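# Grind and sort shafts to the work order, then tidy

## Task

Acting as the grinding cell's operator, with nothing from the previous shift checked yet, complete the work order and place the shaft that meets it in the good tray. Any ground shaft that fails goes to the rework tray if further grinding could still fix it, or to the scrap tray if not. At the end the machine and the bench must both be idle with no alarm standing, the wheel head must be at its rest position, no shaft may remain inside the guard, the guard must be shut, and the master shaft must lie in its cradle.

## Robot and tools

Robot: two six-joint arms, left_arm and right_arm, each with a two-finger gripper. left_arm's fingers are rigid. right_arm's fingers can fold: grip parts with the outer quarter of the pads, and never push fingertips straight into a surface unless the fingers are fully closed.

Scene frame: metres, origin at table-top height midway between the nominal arm bases, +x out over the table, +z up, left_arm on the +y side. The grinder stands behind the bases toward -x, front facing the arms, headstock toward -y. Results give each gripper's end_effector_position (the point between closed pads), quaternion wxyz, velocities, joint positions/torques, external torque estimates, flange force, and a Hand target per arm. The gripper's fingers point along its own +z and open along its y.

execute_actions: argument actions, a list run in order, plus optional cameras (names from cam_low, cam_centres, cam_left_wrist, cam_right_wrist; [] for none). Each action may hold rows, steps, until, and device keys machine and bench. rows: up to 15 rows, one per 1/30 s control step. Each row is a single list of 18 numbers in -1..1 covering both arms: left dx, dy, dz, rx, ry, rz, gripper position, force_limit, speed, then the same nine for right. dx..rz are offsets, not poses: measured from that arm's Hand target as it stood when the action began, along that Hand target's own axes, with 1.0 = 0.6 m or 180 degrees; rx, ry, rz form one rotation vector. Every row counts from that same start, so a repeated offset in a later action moves further. Ramp offsets up gradually (about +0.01 per row). Gripper position: +1 fully open (140 mm), about -0.8 pads touching, -1 close until blocked. force_limit and speed (default +1) set squeeze and finger speed; slow closes grip gentler. steps: 1 to 450, default 15, at least one per row; after the last row the arm keeps heading to that row's target. until ends an action early when all listed machine/bench fields match, e.g. {"machine":{"state":"idle"}} or [">=",value] for numbers; {"all":{"status":"ended"}} waits for every motion to finish. Sending six zeros re-commands an arm's Hand target; always resend each gripper's three numbers as you want them.

move: target is one 18-number row or a list of up to 15 rows, same layout and same offset meaning, all counted from the Hand targets at the move's start. speed in m/s (0.002 to 2, default 0.25), one value or one per target; blend in m rounds corners in a list; stop_force in N (10 to 80) ends an arm's path on contact push; zero (default true) re-zeros the force reading; blocking=false returns after 0.5 s while the move continues (not with stop_force). Paths are straight and ignore obstacles; max 10 s. The result adds a move: line: done, off_target, moving, held or fault, plus limits (paced = clipped, held = steps withheld). Use slow speed and small stop_force for touches; leave stop_force out when backing off a contact. Avoid paths passing near an arm's own base.

wait: seconds 0 to 10; everything continues. stop: brakes a running move. zoom_image: camera and region [x0,y0,x1,y1] in pixels, at most 504x504. show_instructions: shows the reference pages (the work order image). finished_scene: scene number 1 or 2; irreversible.

Machine (values under the machine key, one object or a list of up to 8): guard shut/open; quill forward/back; page setup/sizes/readings; register + value (-9999..9999, mm for lengths, diameters for X and sizes) + write together; keys cycle_start, feed_hold, reset, home, gauge, dress, air_blast; stop. Keys in one object act in order reset, write, then others. In a list the next object waits 2.3 s after a guard command and 3.1 s after a quill command. cycle_start needs guard shut, quill clamped on a shaft, wheel head at rest, a stored program selected, no alarm. gauge reads the seat in gauge_at; gauge_zero should make the master shaft read its certified size. size_1..3 correct the aims; seats count from the drive end, which goes to the headstock. The result line machine.<page> lists the shown page's registers. Watch state, guard_state, guard_edge, quill_state, entry (why a command was refused) and alarm (overtravel, axis_overload, cell_fault, door_opened, clamp_lost, gauge_no_part, wheel_burst). Nothing of the robot or a shaft may be inside the light curtain when a cycle, dress, gauge or home runs. A shaft on the rests must lie the right way round; the machine does not check.

Bench: measure reads a shaft lying still, middle section down in both V blocks, untouched; about 12 s, then readings counts up and no_1..no_11 update (no_6..no_8 are burn percentages of the reject level). Compare with the work order drawing.

Avoid: dropping or knocking parts off the table, arms pressing on each other (the clearance check does not always prevent it), hard or fast contacts, pushing past firm contacts (144 N or joint torque limits cause a 10 s fault stop), heavy parts held off centre, and long stretched holds that heat motors.

Each tool is called as name(argument=value, ...) on one line, values as JSON.

Reference images:

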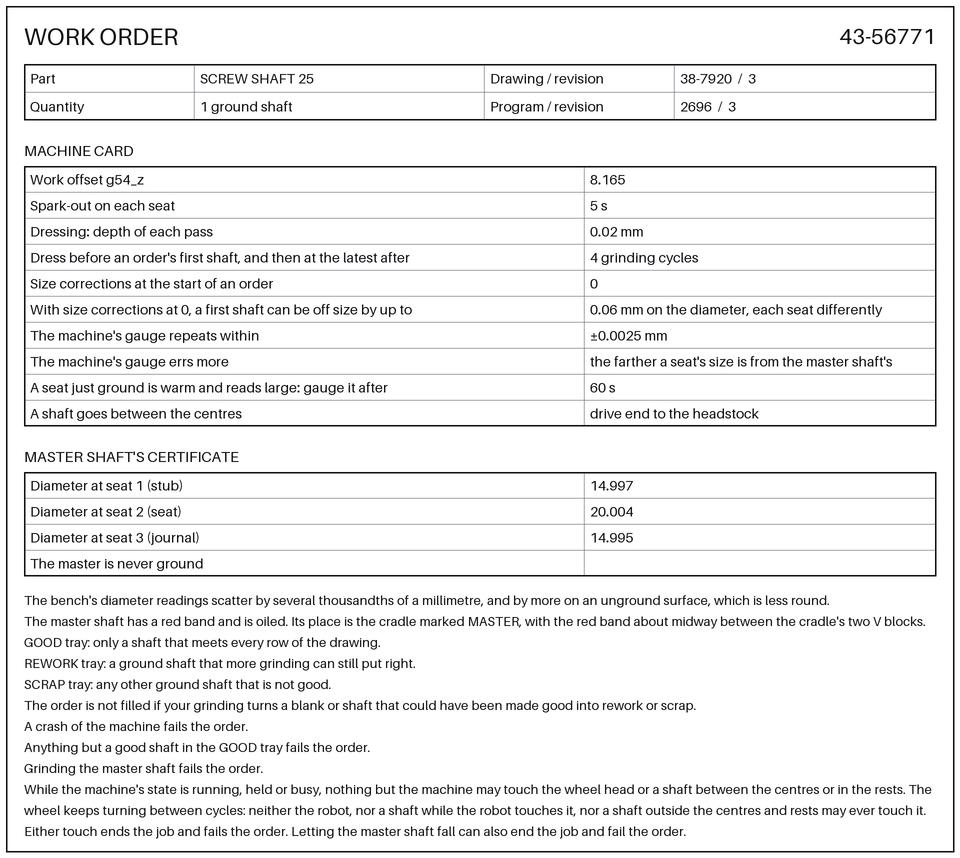

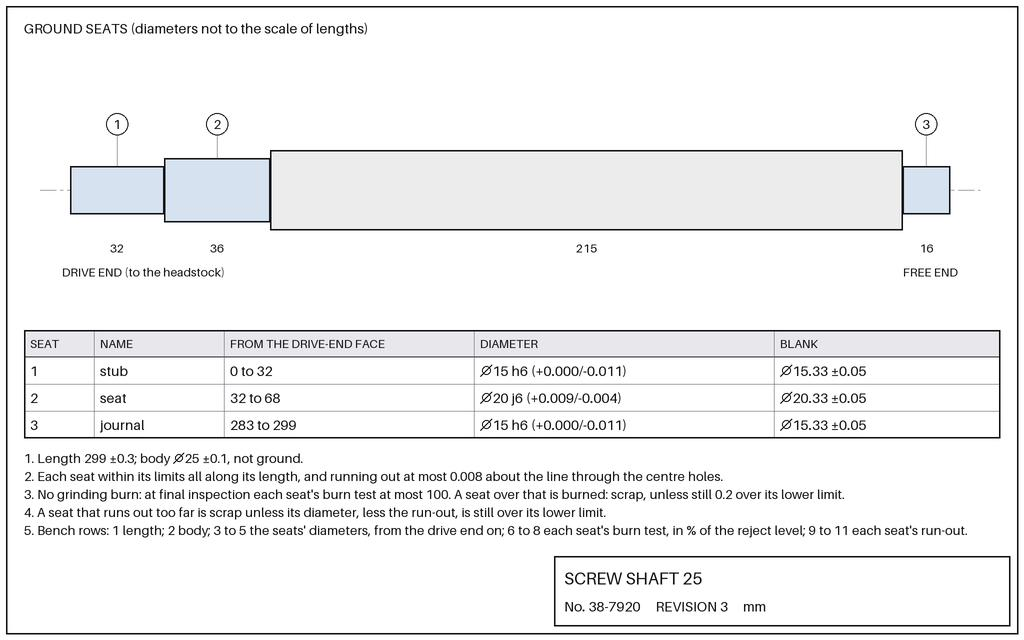

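## Session

execute_actions(actions=[])

Scene clock: 0.00 s.
left_arm: end_effector_position=(+0.3729, +0.6533, +0.5886) position_measured=3 object_status=3 end_effector_quat_wxyz=(-0.033, +0.999, +0.003, +0.019) | right_arm: end_effector_position=(+0.4188, -0.5772, +0.5888) position_measured=3 object_status=3 end_effector_quat_wxyz=(+0.000, -0.011, +1.000, +0.000)
Joint positions: left_arm=[-0.195 -0.211 1.886 0.073 1.442 1.383] | right_arm=[-3.002 0.193 -1.87 0 -1.464 1.711]
Joint velocities: within noise
Joint torques (N m): no reading
External joint torques (N m): no reading
Flange force (N): no reading
Hand target: left_arm +0.3729, +0.6533, +0.5886; -0.033, +0.999, +0.003, +0.019 | right_arm +0.4188, -0.5772, +0.5888; +0.000, -0.011, +1.000, +0.000
Tool commands: left_gripper/position=+1.0 left_gripper/force_limit=+1.0 left_gripper/speed=+1.0 right_gripper/position=+1.0 right_gripper/force_limit=+1.0 right_gripper/speed=+1.0
machine.setup: program=+2696 g54_z=+8.165 wheel_d=+287.826 sparkout_s=+5.0 dress_depth=+0.020 gauge_at=+1 gauge_zero=+0.079 program_revision=+3 since_dress=+1 stored1_number=+2071 stored1_revision=+6 stored2_number=+2696 stored2_revision=+3 stored3_number=+7550 stored3_revision=+2 stored4_number=+9000 stored4_revision=+1
machine: state=idle guard_state=shut guard_edge=clear quill_state=clamped guard_answer=taken quill_answer=taken page=setup entry=no_entry entries=0 alarm=no_alarm idle_s=3600 queue=idle queue_left=0
bench: message=nothing_yet readings=0 no_1=0.000 no_2=0.000 no_3=0.000 no_4=0.000 no_5=0.000 no_6=0 no_7=0 no_8=0 no_9=0.000 no_10=0.000 no_11=0.000

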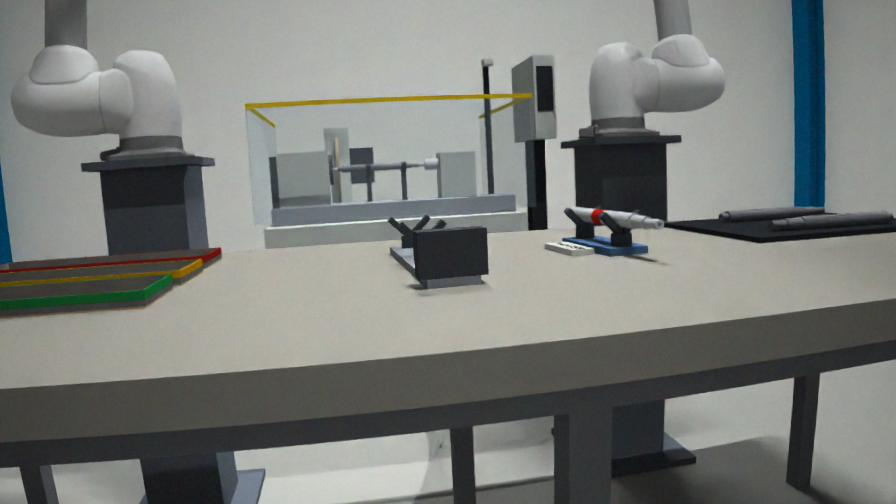

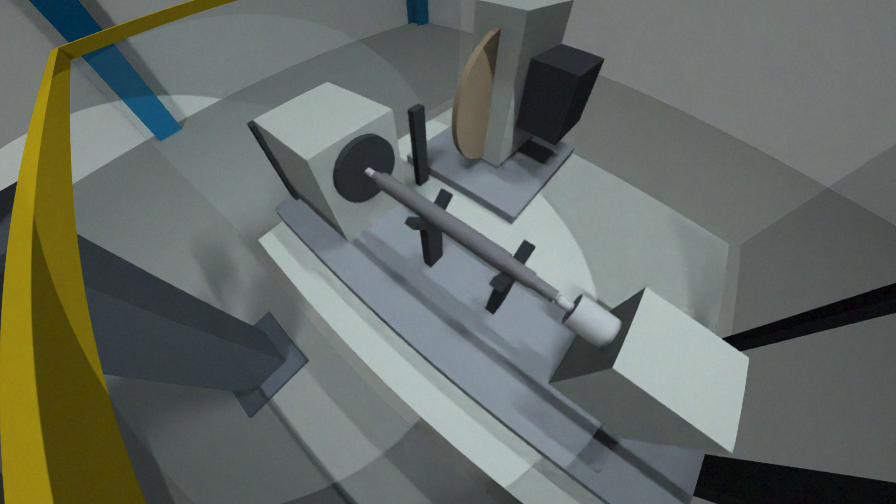

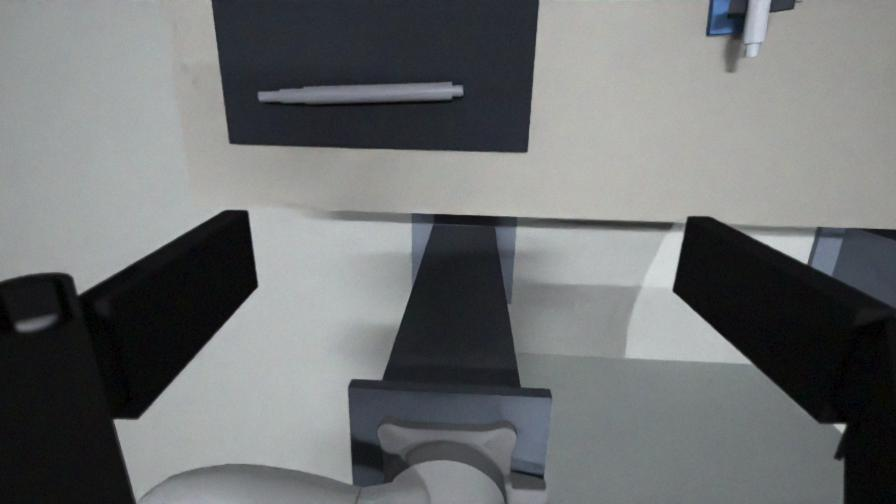

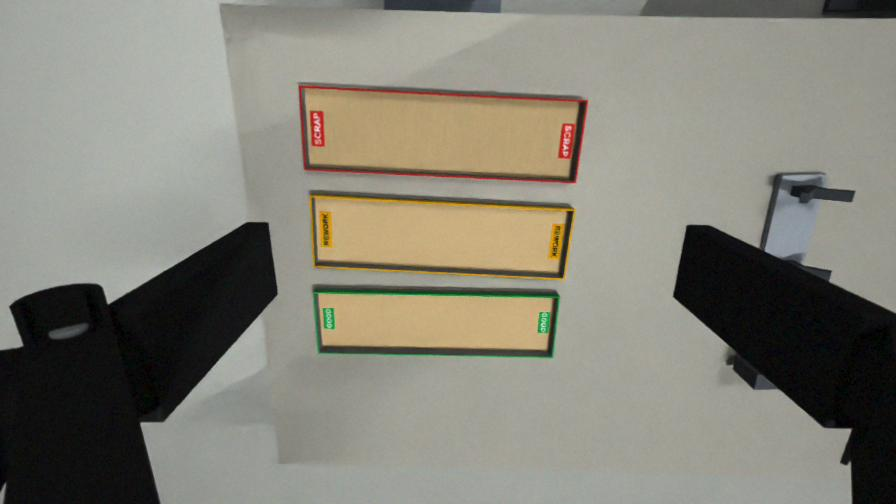

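zoom_image(camera="cam_centres", region=[240, 60, 744, 480])

zoom_image(camera="cam_low", region=[240, 40, 600, 240])

zoom_image(camera="cam_low", region=[380, 150, 896, 320])

Scaled by 1.000.

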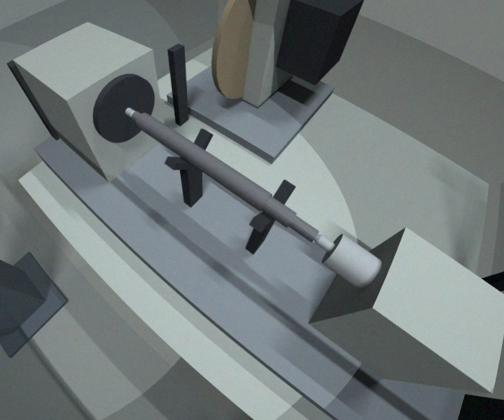

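Scaled by 1.400 from the camera's 896x504 image, which has a finer 1280x720 frame.

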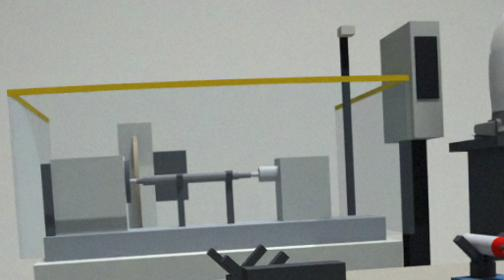

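Region (380, 150, 896, 320) is 516x170 pixels. A region can be at most 504 by 504 pixels.

zoom_image(camera="cam_centres", region=[330, 120, 660, 360])

zoom_image(camera="cam_low", region=[310, 130, 490, 220])

zoom_image(camera="cam_low", region=[540, 190, 896, 270])

zoom_image(camera="cam_left_wrist", region=[200, 0, 560, 180])

Scaled by 1.527 from the camera's 896x504 image, which has a finer 1280x720 frame.

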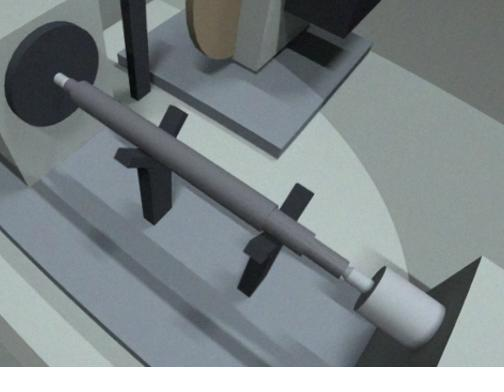

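Scaled by 2.800 from the camera's 896x504 image, which has a finer 1280x720 frame.

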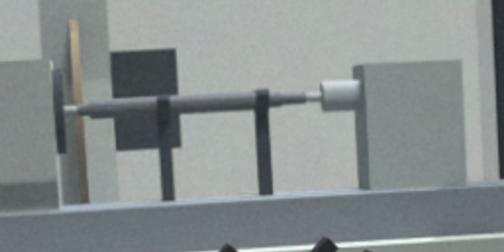

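Scaled by 1.416 from the camera's 896x504 image, which has a finer 1280x720 frame.

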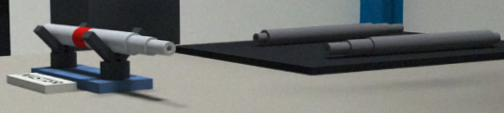

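Scaled by 1.400 from the camera's 896x504 image, which has a finer 1280x720 frame.

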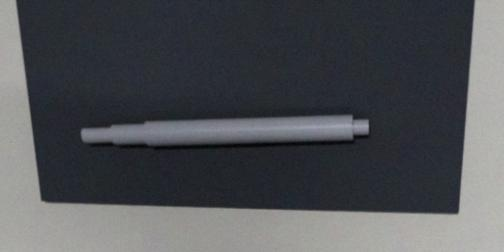

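execute_actions(actions=[{"machine": {"page": "sizes"}, "steps": 2}], cameras=[])

execute_actions(actions=[{"machine": {"page": "readings"}, "steps": 2}], cameras=[])

Scene clock: 61.50 s.
left_arm: end_effector_position=(+0.3729, +0.6533, +0.5886) position_measured=3 object_status=3 end_effector_quat_wxyz=(-0.033, +0.999, +0.003, +0.019) | right_arm: end_effector_position=(+0.4188, -0.5772, +0.5888) position_measured=3 object_status=3 end_effector_quat_wxyz=(+0.000, -0.011, +1.000, +0.000)
Joint positions: left_arm=[-0.195 -0.211 1.886 0.073 1.442 1.383] | right_arm=[-3.002 0.193 -1.87 0 -1.464 1.711]
Joint velocities: within noise
Joint torques (N m): left_arm=[-1.02 -21.39 -42.12 5.04 0.07 -0.17] | right_arm=[2.27 22.72 40.96 -4.3 -0.32 0.17]
External joint torques (N m): left_arm=[1.14 0.94 0.58 -0.59 -0.18 0.17] | right_arm=[-2.2 -1.35 0.45 0.05 0.28 -0.17]
Flange force (N): left_arm=[1.4 -2.9 1.7] | right_arm=[-3.7 -5.2 0.0]
Hand target: left_arm +0.3729, +0.6533, +0.5886; -0.033, +0.999, +0.003, +0.019 | right_arm +0.4188, -0.5772, +0.5888; +0.000, -0.011, +1.000, +0.000
Tool commands: left_gripper/position=+1.0 left_gripper/force_limit=+1.0 left_gripper/speed=+1.0 right_gripper/position=+1.0 right_gripper/force_limit=+1.0 right_gripper/speed=+1.0
machine.sizes: size_1=+0.000 size_2=+0.000 size_3=+0.000 aim_1=+14.995 aim_2=+20.003 aim_3=+14.995
machine: state=idle guard_state=shut guard_edge=clear quill_state=clamped guard_answer=taken quill_answer=taken page=sizes entry=no_entry entries=0 alarm=no_alarm idle_s=3661 queue=done queue_left=0
bench: message=nothing_yet readings=0 no_1=0.000 no_2=0.000 no_3=0.000 no_4=0.000 no_5=0.000 no_6=0 no_7=0 no_8=0 no_9=0.000 no_10=0.000 no_11=0.000
No camera images: "cameras" was empty.

Scene clock: 61.77 s.
left_arm: end_effector_position=(+0.3729, +0.6533, +0.5886) position_measured=3 object_status=3 end_effector_quat_wxyz=(-0.033, +0.999, +0.003, +0.019) | right_arm: end_effector_position=(+0.4188, -0.5772, +0.5888) position_measured=3 object_status=3 end_effector_quat_wxyz=(+0.000, -0.011, +1.000, +0.000)
Joint positions: left_arm=[-0.195 -0.211 1.886 0.073 1.442 1.383] | right_arm=[-3.002 0.193 -1.87 0 -1.464 1.711]
Joint velocities: within noise
Joint torques (N m): left_arm=[-1.25 -21.26 -42.48 5.06 0.04 -0.14] | right_arm=[2.71 22.77 41.08 -4.29 -0.31 0.19]
External joint torques (N m): left_arm=[1.2 1.7 1.03 -0.62 -0.17 0.13] | right_arm=[-2.56 -1.21 0.36 0.05 0.26 -0.19]
Flange force (N): left_arm=[2.1 -2.8 2.6] | right_arm=[-3.5 -6.1 0.1]
Hand target: left_arm +0.3729, +0.6533, +0.5886; -0.033, +0.999, +0.003, +0.019 | right_arm +0.4188, -0.5772, +0.5888; +0.000, -0.011, +1.000, +0.000
Tool commands: left_gripper/position=+1.0 left_gripper/force_limit=+1.0 left_gripper/speed=+1.0 right_gripper/position=+1.0 right_gripper/force_limit=+1.0 right_gripper/speed=+1.0
machine.readings: gauge_d=+0.000 gauge_d_1=+0.000 gauge_d_2=+0.000 gauge_d_3=+0.000 pos_x=+0.000 pos_z=+0.000 load_peak=+0.0 cycles=+0
machine: state=idle guard_state=shut guard_edge=clear quill_state=clamped guard_answer=taken quill_answer=taken page=readings entry=no_entry entries=0 alarm=no_alarm idle_s=3661 queue=done queue_left=0
bench: message=nothing_yet readings=0 no_1=0.000 no_2=0.000 no_3=0.000 no_4=0.000 no_5=0.000 no_6=0 no_7=0 no_8=0 no_9=0.000 no_10=0.000 no_11=0.000
No camera images: "cameras" was empty.

move(target=[0.542, 0.672, -0.042, -0.021, -0.0121, 0.0019, 1, 1, 1, 0, 0, 0, 0, 0, 0, 1, 1, 1], speed=0.4, cameras=["cam_left_wrist", "cam_low"])

Scene clock: 96.63 s.
left_arm: end_effector_position=(+0.6996, +0.2507, +0.5990) position_measured=3 object_status=3 end_effector_quat_wxyz=(+0.000, +1.000, +0.000, +0.000) | right_arm: end_effector_position=(+0.4188, -0.5772, +0.5888) position_measured=3 object_status=3 end_effector_quat_wxyz=(+0.000, -0.011, +1.000, +0.000)
Joint positions: left_arm=[-0.563 0.53 0.996 0 1.616 1.029] | right_arm=[-3.002 0.193 -1.87 0 -1.464 1.711]
Joint velocities: within noise
Joint torques (N m): left_arm=[-0.65 -91.55 -42.18 4.94 0.23 -0.15] | right_arm=[2.38 22.75 41.15 -4.33 -0.24 0.19]
External joint torques (N m): left_arm=[0.92 -1.45 0.85 -0.67 -0.27 0.15] | right_arm=[-2.25 -1.41 0.11 0.1 0.18 -0.19]
Flange force (N): left_arm=[-4.3 -3.8 2.3] | right_arm=[-3.4 -5.4 0.4]
Hand target: left_arm +0.6996, +0.2507, +0.5990; +0.000, +1.000, +0.000, +0.000 | right_arm +0.4188, -0.5772, +0.5888; +0.000, -0.011, +1.000, +0.000
Off the commanded pose: left_arm 0.000 m, 0 deg | right_arm 0.000 m, 0 deg.
machine.readings: gauge_d=+0.000 gauge_d_1=+0.000 gauge_d_2=+0.000 gauge_d_3=+0.000 pos_x=+0.000 pos_z=+0.000 load_peak=+0.0 cycles=+0
machine: state=idle guard_state=shut guard_edge=clear quill_state=clamped guard_answer=taken quill_answer=taken page=readings entry=no_entry entries=0 alarm=no_alarm idle_s=3696 queue=done queue_left=0
bench: message=nothing_yet readings=0 no_1=0.000 no_2=0.000 no_3=0.000 no_4=0.000 no_5=0.000 no_6=0 no_7=0 no_8=0 no_9=0.000 no_10=0.000 no_11=0.000
move: done; limits=paced
Images, in order (width x height): cam_low 896x504, cam_left_wrist 896x504.

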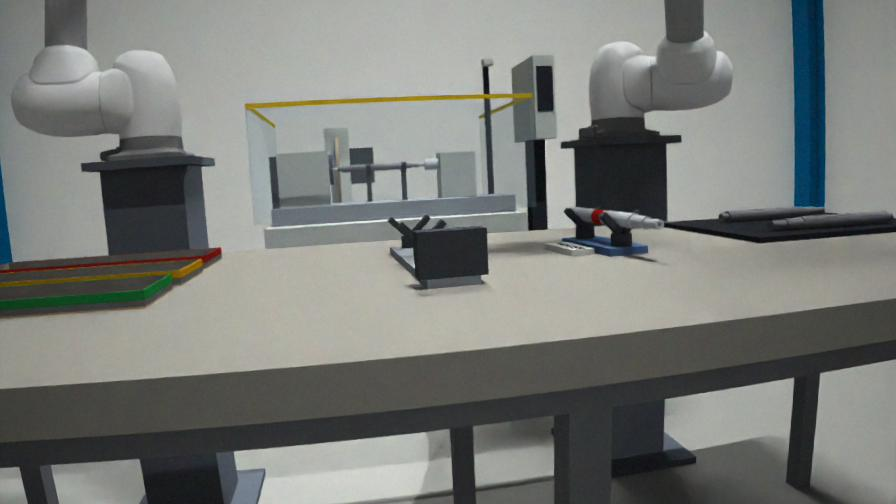

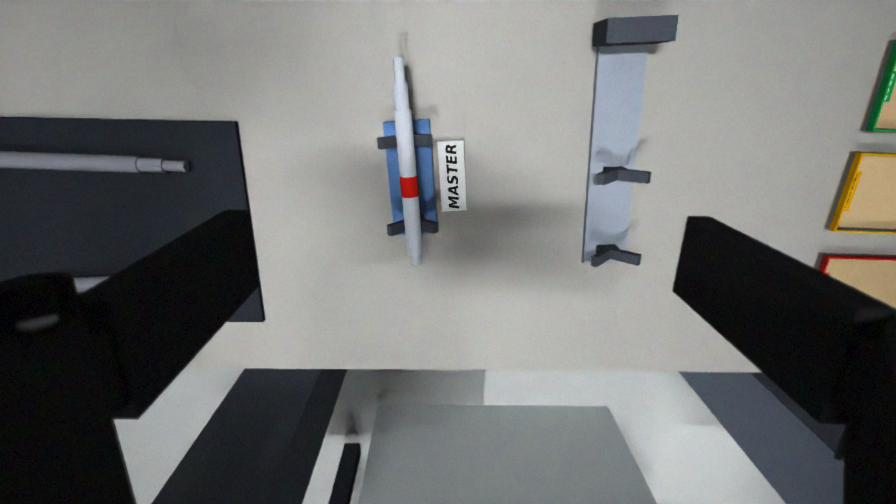

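move(target=[-0.967, 0.333, -0.167, 0, 0, 0, 1, 1, 1, 0, 0, 0, 0, 0, 0, 1, 1, 1], speed=0.4, cameras=["cam_left_wrist", "cam_low"])

Scene clock: 128.07 s.
left_arm: end_effector_position=(+0.1195, +0.0512, +0.6995) position_measured=3 object_status=3 end_effector_quat_wxyz=(+0.000, +1.000, +0.000, +0.000) | right_arm: end_effector_position=(+0.4188, -0.5772, +0.5888) position_measured=3 object_status=3 end_effector_quat_wxyz=(+0.000, -0.011, +1.000, +0.000)
Joint positions: left_arm=[-1.356 0.144 1.344 -0.001 1.655 0.237] | right_arm=[-3.002 0.193 -1.87 0 -1.464 1.711]
Joint velocities: within noise
Joint torques (N m): left_arm=[0.14 -57.43 -42.11 4.92 0.18 0] | right_arm=[2.81 22.67 41.06 -4.34 -0.28 0.17]
External joint torques (N m): left_arm=[-0.19 1.17 0.74 -0.64 -0.18 0] | right_arm=[-2.87 -0.88 0.34 0.09 0.23 -0.17]
Flange force (N): left_arm=[-0.2 0.5 1.6] | right_arm=[-3.0 -6.8 0.0]
Hand target: left_arm +0.1194, +0.0511, +0.6995; +0.000, +1.000, +0.000, +0.000 | right_arm +0.4188, -0.5772, +0.5888; +0.000, -0.011, +1.000, +0.000
Off the commanded pose: left_arm 0.000 m, 0 deg | right_arm 0.000 m, 0 deg.
machine.readings: gauge_d=+0.000 gauge_d_1=+0.000 gauge_d_2=+0.000 gauge_d_3=+0.000 pos_x=+0.000 pos_z=+0.000 load_peak=+0.0 cycles=+0
machine: state=idle guard_state=shut guard_edge=clear quill_state=clamped guard_answer=taken quill_answer=taken page=readings entry=no_entry entries=0 alarm=no_alarm idle_s=3727 queue=done queue_left=0
bench: message=nothing_yet readings=0 no_1=0.000 no_2=0.000 no_3=0.000 no_4=0.000 no_5=0.000 no_6=0 no_7=0 no_8=0 no_9=0.000 no_10=0.000 no_11=0.000
move: done; limits=paced
Images, in order (width x height): cam_low 896x504, cam_left_wrist 896x504.

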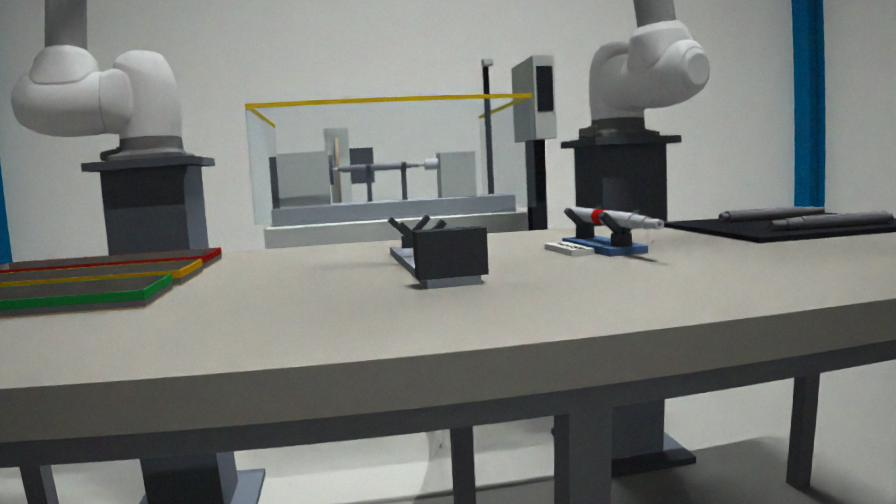

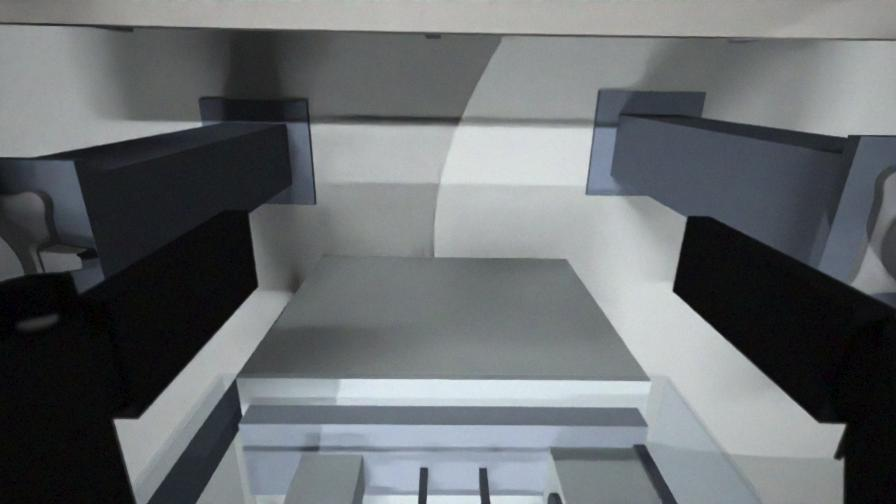

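move(target=[0.133, 0.083, 0.0, 0, -0.194, 0, 1, 1, 1, 0, 0, 0, 0, 0, 0, 1, 1, 1], speed=0.4, cameras=["cam_left_wrist"])

Scene clock: 136.00 s.
left_arm: end_effector_position=(+0.1991, +0.0013, +0.6994) position_measured=3 object_status=3 end_effector_quat_wxyz=(+0.000, +0.954, +0.000, -0.300) | right_arm: end_effector_position=(+0.4188, -0.5772, +0.5888) position_measured=3 object_status=3 end_effector_quat_wxyz=(+0.000, -0.011, +1.000, +0.000)
Joint positions: left_arm=[-1.038 0.417 1.095 -0.546 1.928 0.437] | right_arm=[-3.002 0.193 -1.87 0 -1.464 1.711]
Joint velocities: within noise
Joint torques (N m): left_arm=[-0.98 -82.24 -42.18 2.54 1.05 -0.29] | right_arm=[2.63 22.86 41.01 -4.34 -0.26 0.21]
External joint torques (N m): left_arm=[1.05 0.07 1.5 -0.18 -0.42 0.29] | right_arm=[-2.67 -1.33 0.34 0.1 0.21 -0.21]
Flange force (N): left_arm=[1.1 -4.2 3.8] | right_arm=[-3.7 -6.4 0.1]
Hand target: left_arm +0.1992, +0.0013, +0.6994; -0.001, +0.954, +0.000, -0.300 | right_arm +0.4188, -0.5772, +0.5888; +0.000, -0.011, +1.000, +0.000
Off the commanded pose: left_arm 0.000 m, 0 deg | right_arm 0.000 m, 0 deg.
machine.readings: gauge_d=+0.000 gauge_d_1=+0.000 gauge_d_2=+0.000 gauge_d_3=+0.000 pos_x=+0.000 pos_z=+0.000 load_peak=+0.0 cycles=+0
machine: state=idle guard_state=shut guard_edge=clear quill_state=clamped guard_answer=taken quill_answer=taken page=readings entry=no_entry entries=0 alarm=no_alarm idle_s=3735 queue=done queue_left=0
bench: message=nothing_yet readings=0 no_1=0.000 no_2=0.000 no_3=0.000 no_4=0.000 no_5=0.000 no_6=0 no_7=0 no_8=0 no_9=0.000 no_10=0.000 no_11=0.000
move: done
Images, in order (width x height): cam_left_wrist 896x504.

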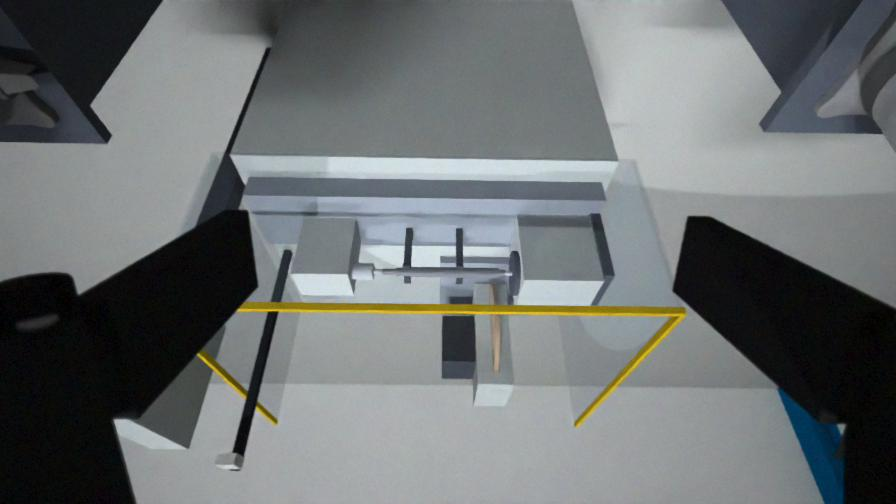

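zoom_image(camera="cam_left_wrist", region=[280, 200, 632, 420])

zoom_image(camera="cam_left_wrist", region=[340, 210, 540, 335])

Scaled by 1.432 from the camera's 896x504 image, which has a finer 1280x720 frame.

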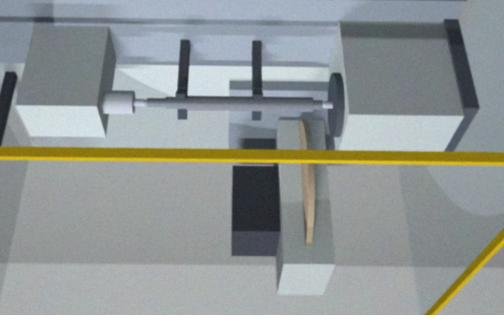

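Scaled by 2.520 from the camera's 896x504 image, which has a finer 1280x720 frame.

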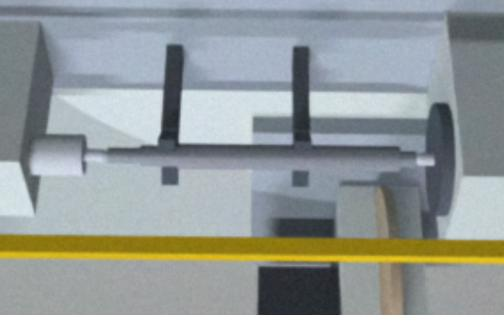

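move(target=[-0.191, 0, -0.273, 0, 0, 0, 1, 1, 1, 0, 0, 0, 0, 0, 0, 1, 1, 1], speed=0.4, cameras=["cam_left_wrist"])

Scene clock: 167.47 s.
left_arm: end_effector_position=(+0.1991, +0.0011, +0.8993) position_measured=3 object_status=3 end_effector_quat_wxyz=(+0.000, +0.954, +0.000, -0.300) | right_arm: end_effector_position=(+0.4188, -0.5772, +0.5888) position_measured=3 object_status=3 end_effector_quat_wxyz=(+0.000, -0.011, +1.000, +0.000)
Joint positions: left_arm=[-1.038 0.539 0.532 -0.703 2.289 0.138] | right_arm=[-3.002 0.193 -1.87 0 -1.464 1.711]
Joint velocities: within noise
Joint torques (N m): left_arm=[-0.53 -90.96 -37.72 2.08 0.35 -0.07] | right_arm=[2.59 22.83 40.95 -4.27 -0.29 0.15]
External joint torques (N m): left_arm=[0.83 0.19 0.38 -0.32 -0.12 0.07] | right_arm=[-2.41 -1.53 0.39 0.04 0.24 -0.15]
Flange force (N): left_arm=[0.0 0.0 0.0] | right_arm=[-4.0 -5.6 0.1]
Hand target: left_arm +0.1991, +0.0011, +0.8993; -0.001, +0.954, +0.000, -0.300 | right_arm +0.4188, -0.5772, +0.5888; +0.000, -0.011, +1.000, +0.000
Off the commanded pose: left_arm 0.000 m, 0 deg | right_arm 0.000 m, 0 deg.
machine.readings: gauge_d=+0.000 gauge_d_1=+0.000 gauge_d_2=+0.000 gauge_d_3=+0.000 pos_x=+0.000 pos_z=+0.000 load_peak=+0.0 cycles=+0
machine: state=idle guard_state=shut guard_edge=clear quill_state=clamped guard_answer=taken quill_answer=taken page=readings entry=no_entry entries=0 alarm=no_alarm idle_s=3766 queue=done queue_left=0
bench: message=nothing_yet readings=0 no_1=0.000 no_2=0.000 no_3=0.000 no_4=0.000 no_5=0.000 no_6=0 no_7=0 no_8=0 no_9=0.000 no_10=0.000 no_11=0.000
move: done; limits=paced
Images, in order (width x height): cam_left_wrist 896x504.

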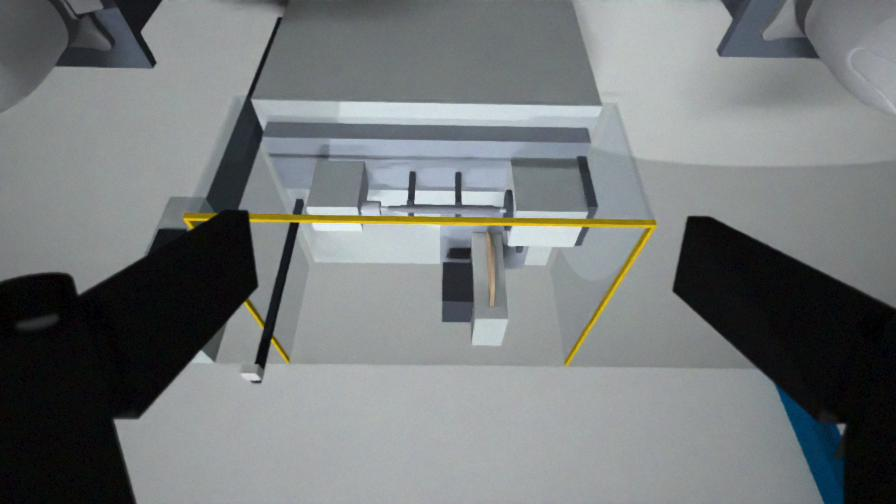

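execute_actions(actions=[{"machine": {"guard": "open"}, "steps": 2}], cameras=[])

move(target=[-0.70, -0.048, 0.9744, -0.1519, 0.1519, -0.4832, 1, 1, 1, 0, 0, 0, 0, 0, 0, 1, 1, 1], speed=0.4, cameras=["cam_left_wrist", "cam_centres", "cam_low"])

Scene clock: 205.50 s.
left_arm: end_effector_position=(+0.1991, +0.0011, +0.8993) position_measured=3 object_status=3 end_effector_quat_wxyz=(-0.001, +0.954, +0.000, -0.300) | right_arm: end_effector_position=(+0.4188, -0.5772, +0.5888) position_measured=3 object_status=3 end_effector_quat_wxyz=(+0.000, -0.011, +1.000, +0.000)
Joint positions: left_arm=[-1.038 0.539 0.532 -0.703 2.289 0.138] | right_arm=[-3.002 0.193 -1.87 0 -1.464 1.711]
Joint velocities: within noise
Joint torques (N m): left_arm=[-0.71 -89.07 -37.53 2.33 0.32 -0.16] | right_arm=[2.52 22.86 41.02 -4.34 -0.25 0.19]
External joint torques (N m): left_arm=[0.84 -0.93 0.46 -0.6 -0.11 0.16] | right_arm=[-2.43 -0.98 0.46 0.09 0.19 -0.19]
Flange force (N): left_arm=[0.0 0.0 0.0] | right_arm=[-3.2 -5.8 -0.2]
Hand target: left_arm +0.1991, +0.0011, +0.8993; -0.001, +0.954, +0.000, -0.300 | right_arm +0.4188, -0.5772, +0.5888; +0.000, -0.011, +1.000, +0.000
Tool commands: left_gripper/position=+1.0 left_gripper/force_limit=+1.0 left_gripper/speed=+1.0 right_gripper/position=+1.0 right_gripper/force_limit=+1.0 right_gripper/speed=+1.0
Off the commanded pose: left_arm 0.000 m, 0 deg | right_arm 0.000 m, 0 deg.
machine.readings: gauge_d=+0.000 gauge_d_1=+0.000 gauge_d_2=+0.000 gauge_d_3=+0.000 pos_x=+0.000 pos_z=+0.000 load_peak=+0.0 cycles=+0
machine: state=idle guard_state=between guard_edge=clear quill_state=clamped guard_answer=taken quill_answer=taken page=readings entry=no_entry entries=0 alarm=no_alarm idle_s=3803 queue=running queue_left=0
bench: message=nothing_yet readings=0 no_1=0.000 no_2=0.000 no_3=0.000 no_4=0.000 no_5=0.000 no_6=0 no_7=0 no_8=0 no_9=0.000 no_10=0.000 no_11=0.000
No camera images: "cameras" was empty.

Scene clock: 208.27 s.
left_arm: end_effector_position=(-0.4800, +0.0305, +0.6609) position_measured=3 object_status=3 end_effector_quat_wxyz=(-0.001, +0.707, +0.707, +0.000) | right_arm: end_effector_position=(+0.4188, -0.5772, +0.5888) position_measured=3 object_status=3 end_effector_quat_wxyz=(+0.000, -0.011, +1.000, +0.000)
Joint positions: left_arm=[-2.212 0.336 1.17 -0.001 1.636 -2.19] | right_arm=[-3.002 0.193 -1.87 0 -1.464 1.711]
Joint velocities: within noise
Joint torques (N m): left_arm=[-0.63 -76.86 -42.68 4.73 0.05 -0.71] | right_arm=[2.69 23.03 41.1 -4.31 -0.27 0.16]
External joint torques (N m): left_arm=[0.75 0.94 1.15 -0.49 -0.01 0.71] | right_arm=[-2.59 -1.57 0.24 0.08 0.22 -0.16]
Flange force (N): left_arm=[-0.2 2.2 2.1] | right_arm=[-3.9 -6.0 0.3]
Hand target: left_arm -0.4801, +0.0305, +0.6609; -0.001, +0.707, +0.707, +0.000 | right_arm +0.4188, -0.5772, +0.5888; +0.000, -0.011, +1.000, +0.000
Off the commanded pose: left_arm 0.000 m, 0 deg | right_arm 0.000 m, 0 deg.
machine.readings: gauge_d=+0.000 gauge_d_1=+0.000 gauge_d_2=+0.000 gauge_d_3=+0.000 pos_x=+0.000 pos_z=+0.000 load_peak=+0.0 cycles=+0
machine: state=idle guard_state=open guard_edge=clear quill_state=clamped guard_answer=taken quill_answer=taken page=readings entry=no_entry entries=0 alarm=no_alarm idle_s=3806 queue=done queue_left=0
bench: message=nothing_yet readings=0 no_1=0.000 no_2=0.000 no_3=0.000 no_4=0.000 no_5=0.000 no_6=0 no_7=0 no_8=0 no_9=0.000 no_10=0.000 no_11=0.000
move: done
Images, in order (width x height): cam_low 896x504, cam_centres 896x504, cam_left_wrist 896x504.

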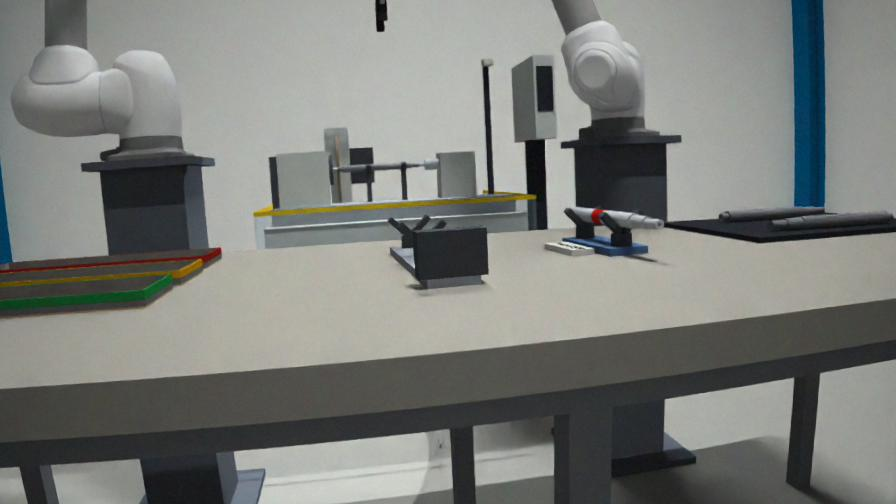

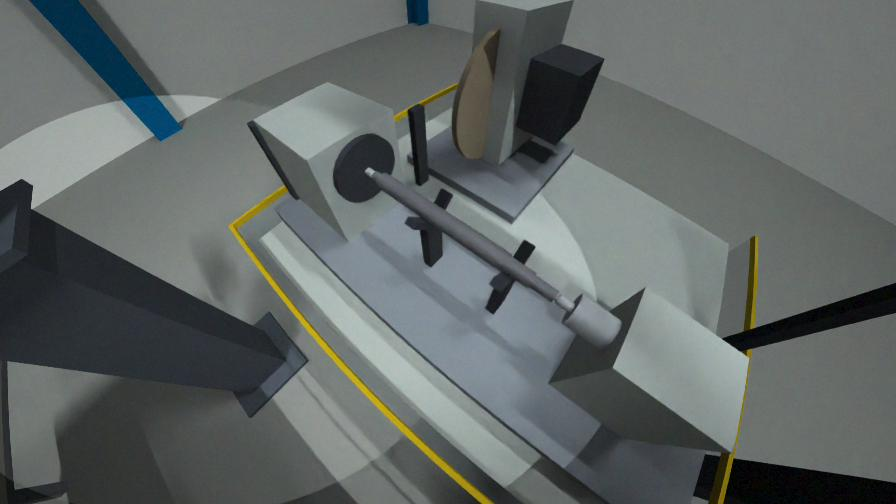

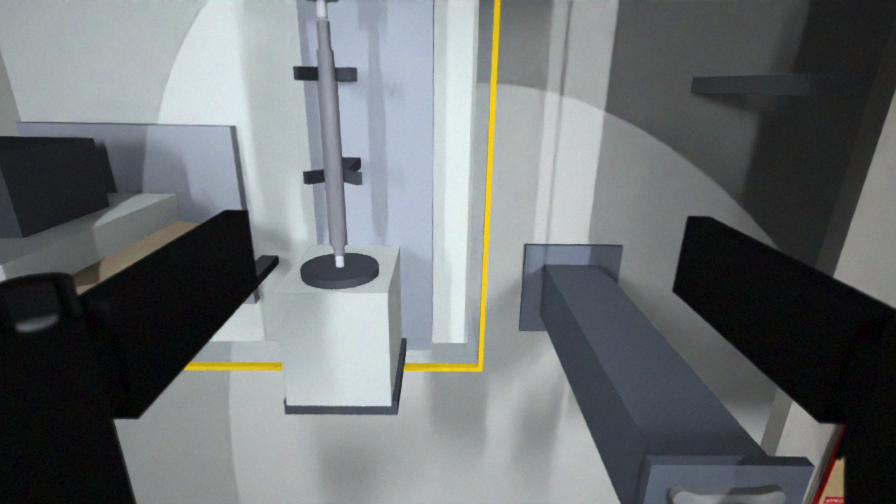

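zoom_image(camera="cam_left_wrist", region=[0, 100, 420, 420])

zoom_image(camera="cam_left_wrist", region=[270, 0, 420, 290])

zoom_image(camera="cam_centres", region=[320, 140, 640, 340])

Scaled by 1.200 from the camera's 896x504 image, which has a finer 1280x720 frame.

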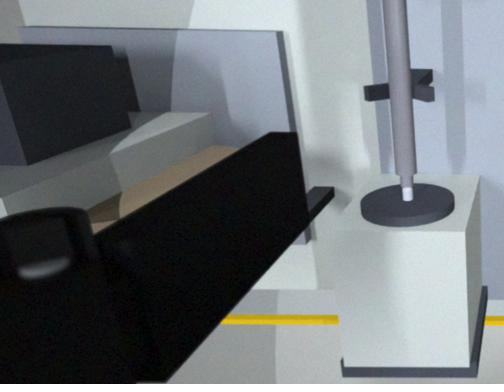

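Scaled by 1.738 from the camera's 896x504 image, which has a finer 1280x720 frame.

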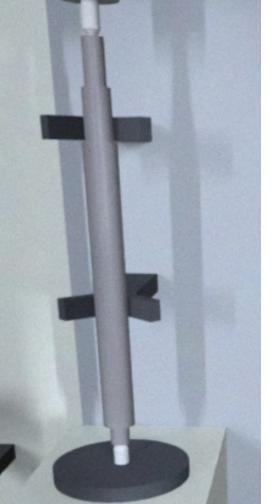

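Scaled by 1.575 from the camera's 896x504 image, which has a finer 1280x720 frame.

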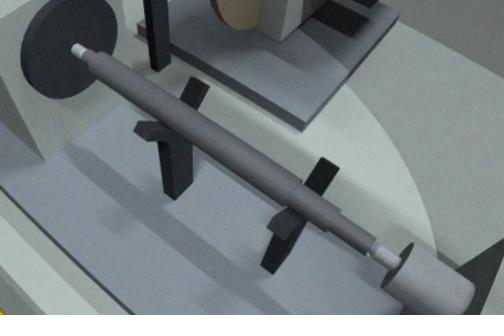

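move(target=[-0.0258, -0.258, 0.6017, 0, 0, 0, 0.0, 1, 1, 0, 0, 0, 0, 0, 0, 1, 1, 1], speed=0.25, cameras=["cam_left_wrist", "cam_centres"])

Scene clock: 236.20 s.
left_arm: end_effector_position=(-0.6352, +0.0154, +0.3001) position_measured=129 object_status=3 end_effector_quat_wxyz=(-0.001, +0.707, +0.707, +0.000) | right_arm: end_effector_position=(+0.4188, -0.5772, +0.5888) position_measured=3 object_status=3 end_effector_quat_wxyz=(+0.000, -0.011, +1.000, +0.000)
Joint positions: left_arm=[-2.347 0.627 1.39 -0.002 1.124 -2.325] | right_arm=[-3.002 0.193 -1.87 0 -1.464 1.711]
Joint velocities: within noise
Joint torques (N m): left_arm=[-1.2 -97.31 -38.22 4.4 0.07 -0.14] | right_arm=[2.63 22.65 40.98 -4.28 -0.29 0.19]
External joint torques (N m): left_arm=[1.26 -1.32 0.54 -0.56 -0.04 0.14] | right_arm=[-2.43 -1.18 0.36 0.06 0.23 -0.19]
Flange force (N): left_arm=[1.4 3.4 -0.5] | right_arm=[-3.4 -5.8 0.0]
Hand target: left_arm -0.6353, +0.0154, +0.3000; -0.001, +0.707, +0.707, +0.000 | right_arm +0.4188, -0.5772, +0.5888; +0.000, -0.011, +1.000, +0.000
Off the commanded pose: left_arm 0.000 m, 0 deg | right_arm 0.000 m, 0 deg.
machine.readings: gauge_d=+0.000 gauge_d_1=+0.000 gauge_d_2=+0.000 gauge_d_3=+0.000 pos_x=+0.000 pos_z=+0.000 load_peak=+0.0 cycles=+0
machine: state=idle guard_state=open guard_edge=clear quill_state=clamped guard_answer=taken quill_answer=taken page=readings entry=no_entry entries=0 alarm=no_alarm idle_s=3834 queue=done queue_left=0
bench: message=nothing_yet readings=0 no_1=0.000 no_2=0.000 no_3=0.000 no_4=0.000 no_5=0.000 no_6=0 no_7=0 no_8=0 no_9=0.000 no_10=0.000 no_11=0.000
move: done
Images, in order (width x height): cam_centres 896x504, cam_left_wrist 896x504.

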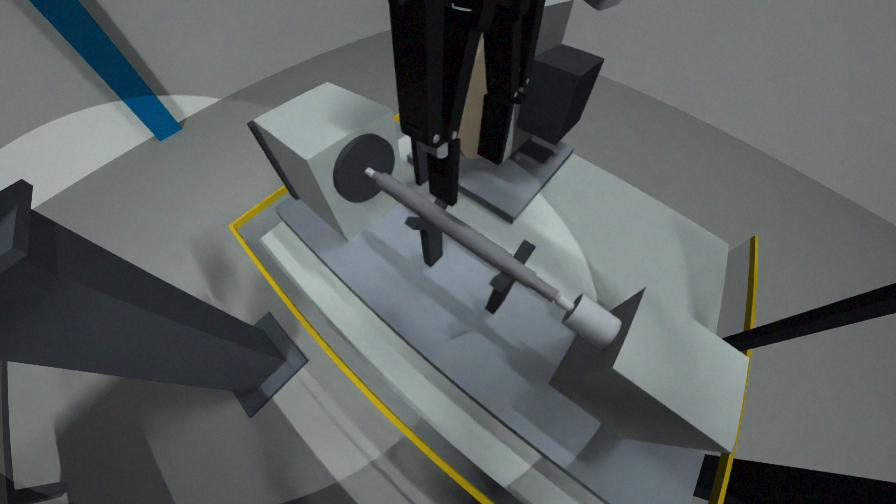

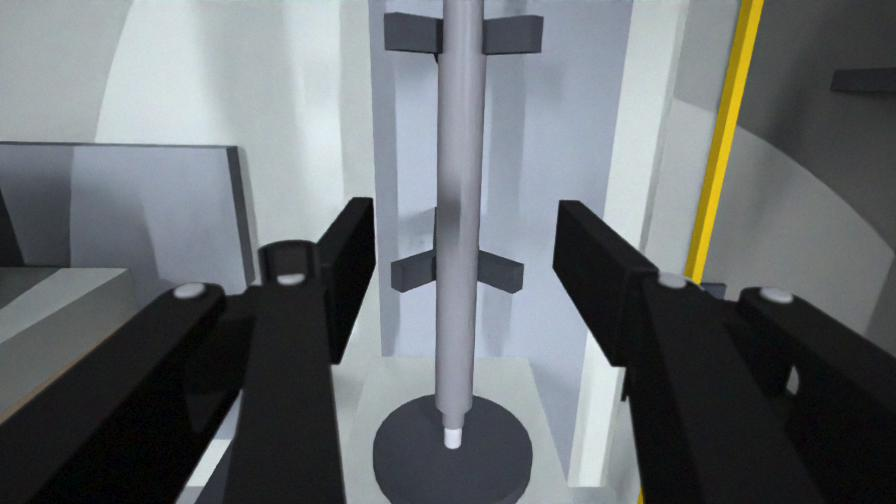

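move(target=[0, 0, 0.155, 0, 0, 0, 0.0, 1, 1, 0, 0, 0, 0, 0, 0, 1, 1, 1], speed=0.15, cameras=["cam_left_wrist", "cam_centres"])

Scene clock: 251.13 s.
left_arm: end_effector_position=(-0.6354, +0.0155, +0.2072) position_measured=129 object_status=3 end_effector_quat_wxyz=(-0.001, +0.707, +0.707, +0.000) | right_arm: end_effector_position=(+0.4188, -0.5772, +0.5888) position_measured=3 object_status=3 end_effector_quat_wxyz=(+0.000, -0.011, +1.000, +0.000)
Joint positions: left_arm=[-2.347 0.702 1.448 -0.002 0.992 -2.325] | right_arm=[-3.002 0.193 -1.87 0 -1.464 1.711]
Joint velocities: within noise
Joint torques (N m): left_arm=[-1.45 -98.54 -35.4 4.15 0.27 -0.16] | right_arm=[2.43 22.8 41.05 -4.32 -0.31 0.18]
External joint torques (N m): left_arm=[1.39 -2.36 0.78 -0.62 -0.23 0.16] | right_arm=[-2.6 -0.91 0.42 0.06 0.26 -0.18]
Flange force (N): left_arm=[2.9 4.9 -1.4] | right_arm=[-3.1 -6.2 -0.1]
Hand target: left_arm -0.6354, +0.0155, +0.2070; -0.001, +0.707, +0.707, +0.000 | right_arm +0.4188, -0.5772, +0.5888; +0.000, -0.011, +1.000, +0.000
Off the commanded pose: left_arm 0.000 m, 0 deg | right_arm 0.000 m, 0 deg.
machine.readings: gauge_d=+0.000 gauge_d_1=+0.000 gauge_d_2=+0.000 gauge_d_3=+0.000 pos_x=+0.000 pos_z=+0.000 load_peak=+0.0 cycles=+0
machine: state=idle guard_state=open guard_edge=clear quill_state=clamped guard_answer=taken quill_answer=taken page=readings entry=no_entry entries=0 alarm=no_alarm idle_s=3849 queue=done queue_left=0
bench: message=nothing_yet readings=0 no_1=0.000 no_2=0.000 no_3=0.000 no_4=0.000 no_5=0.000 no_6=0 no_7=0 no_8=0 no_9=0.000 no_10=0.000 no_11=0.000
move: done
Images, in order (width x height): cam_centres 896x504, cam_left_wrist 896x504.

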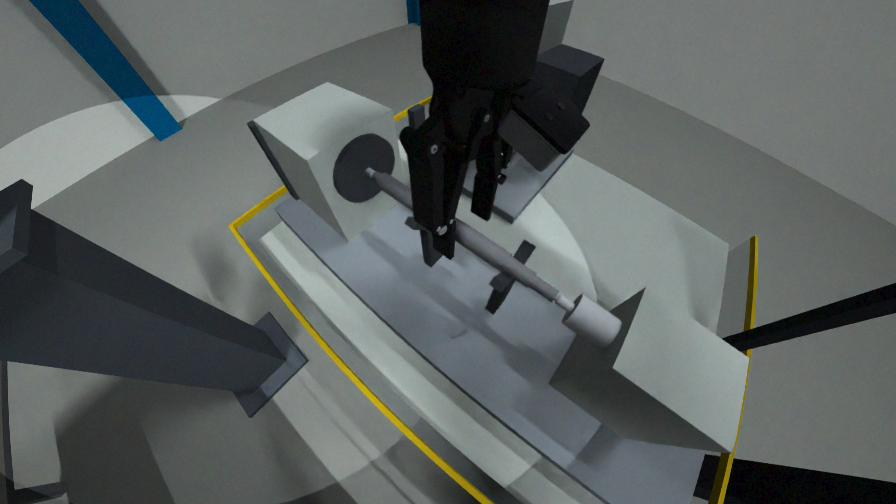

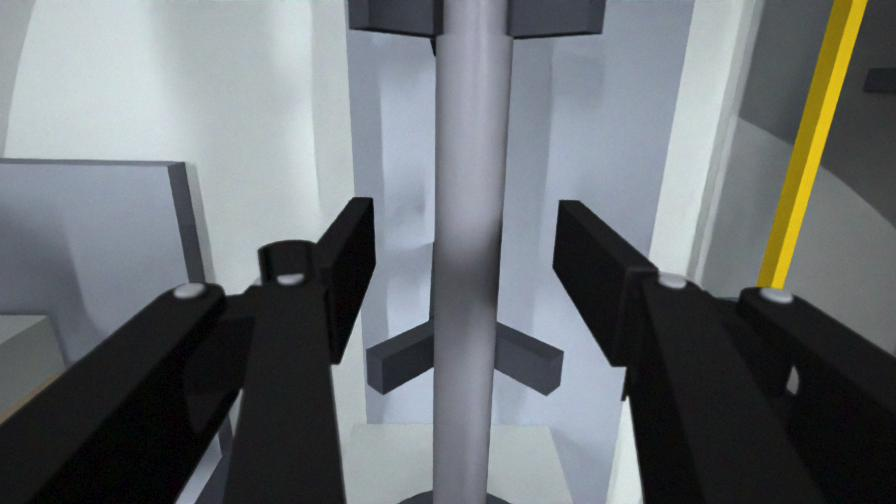

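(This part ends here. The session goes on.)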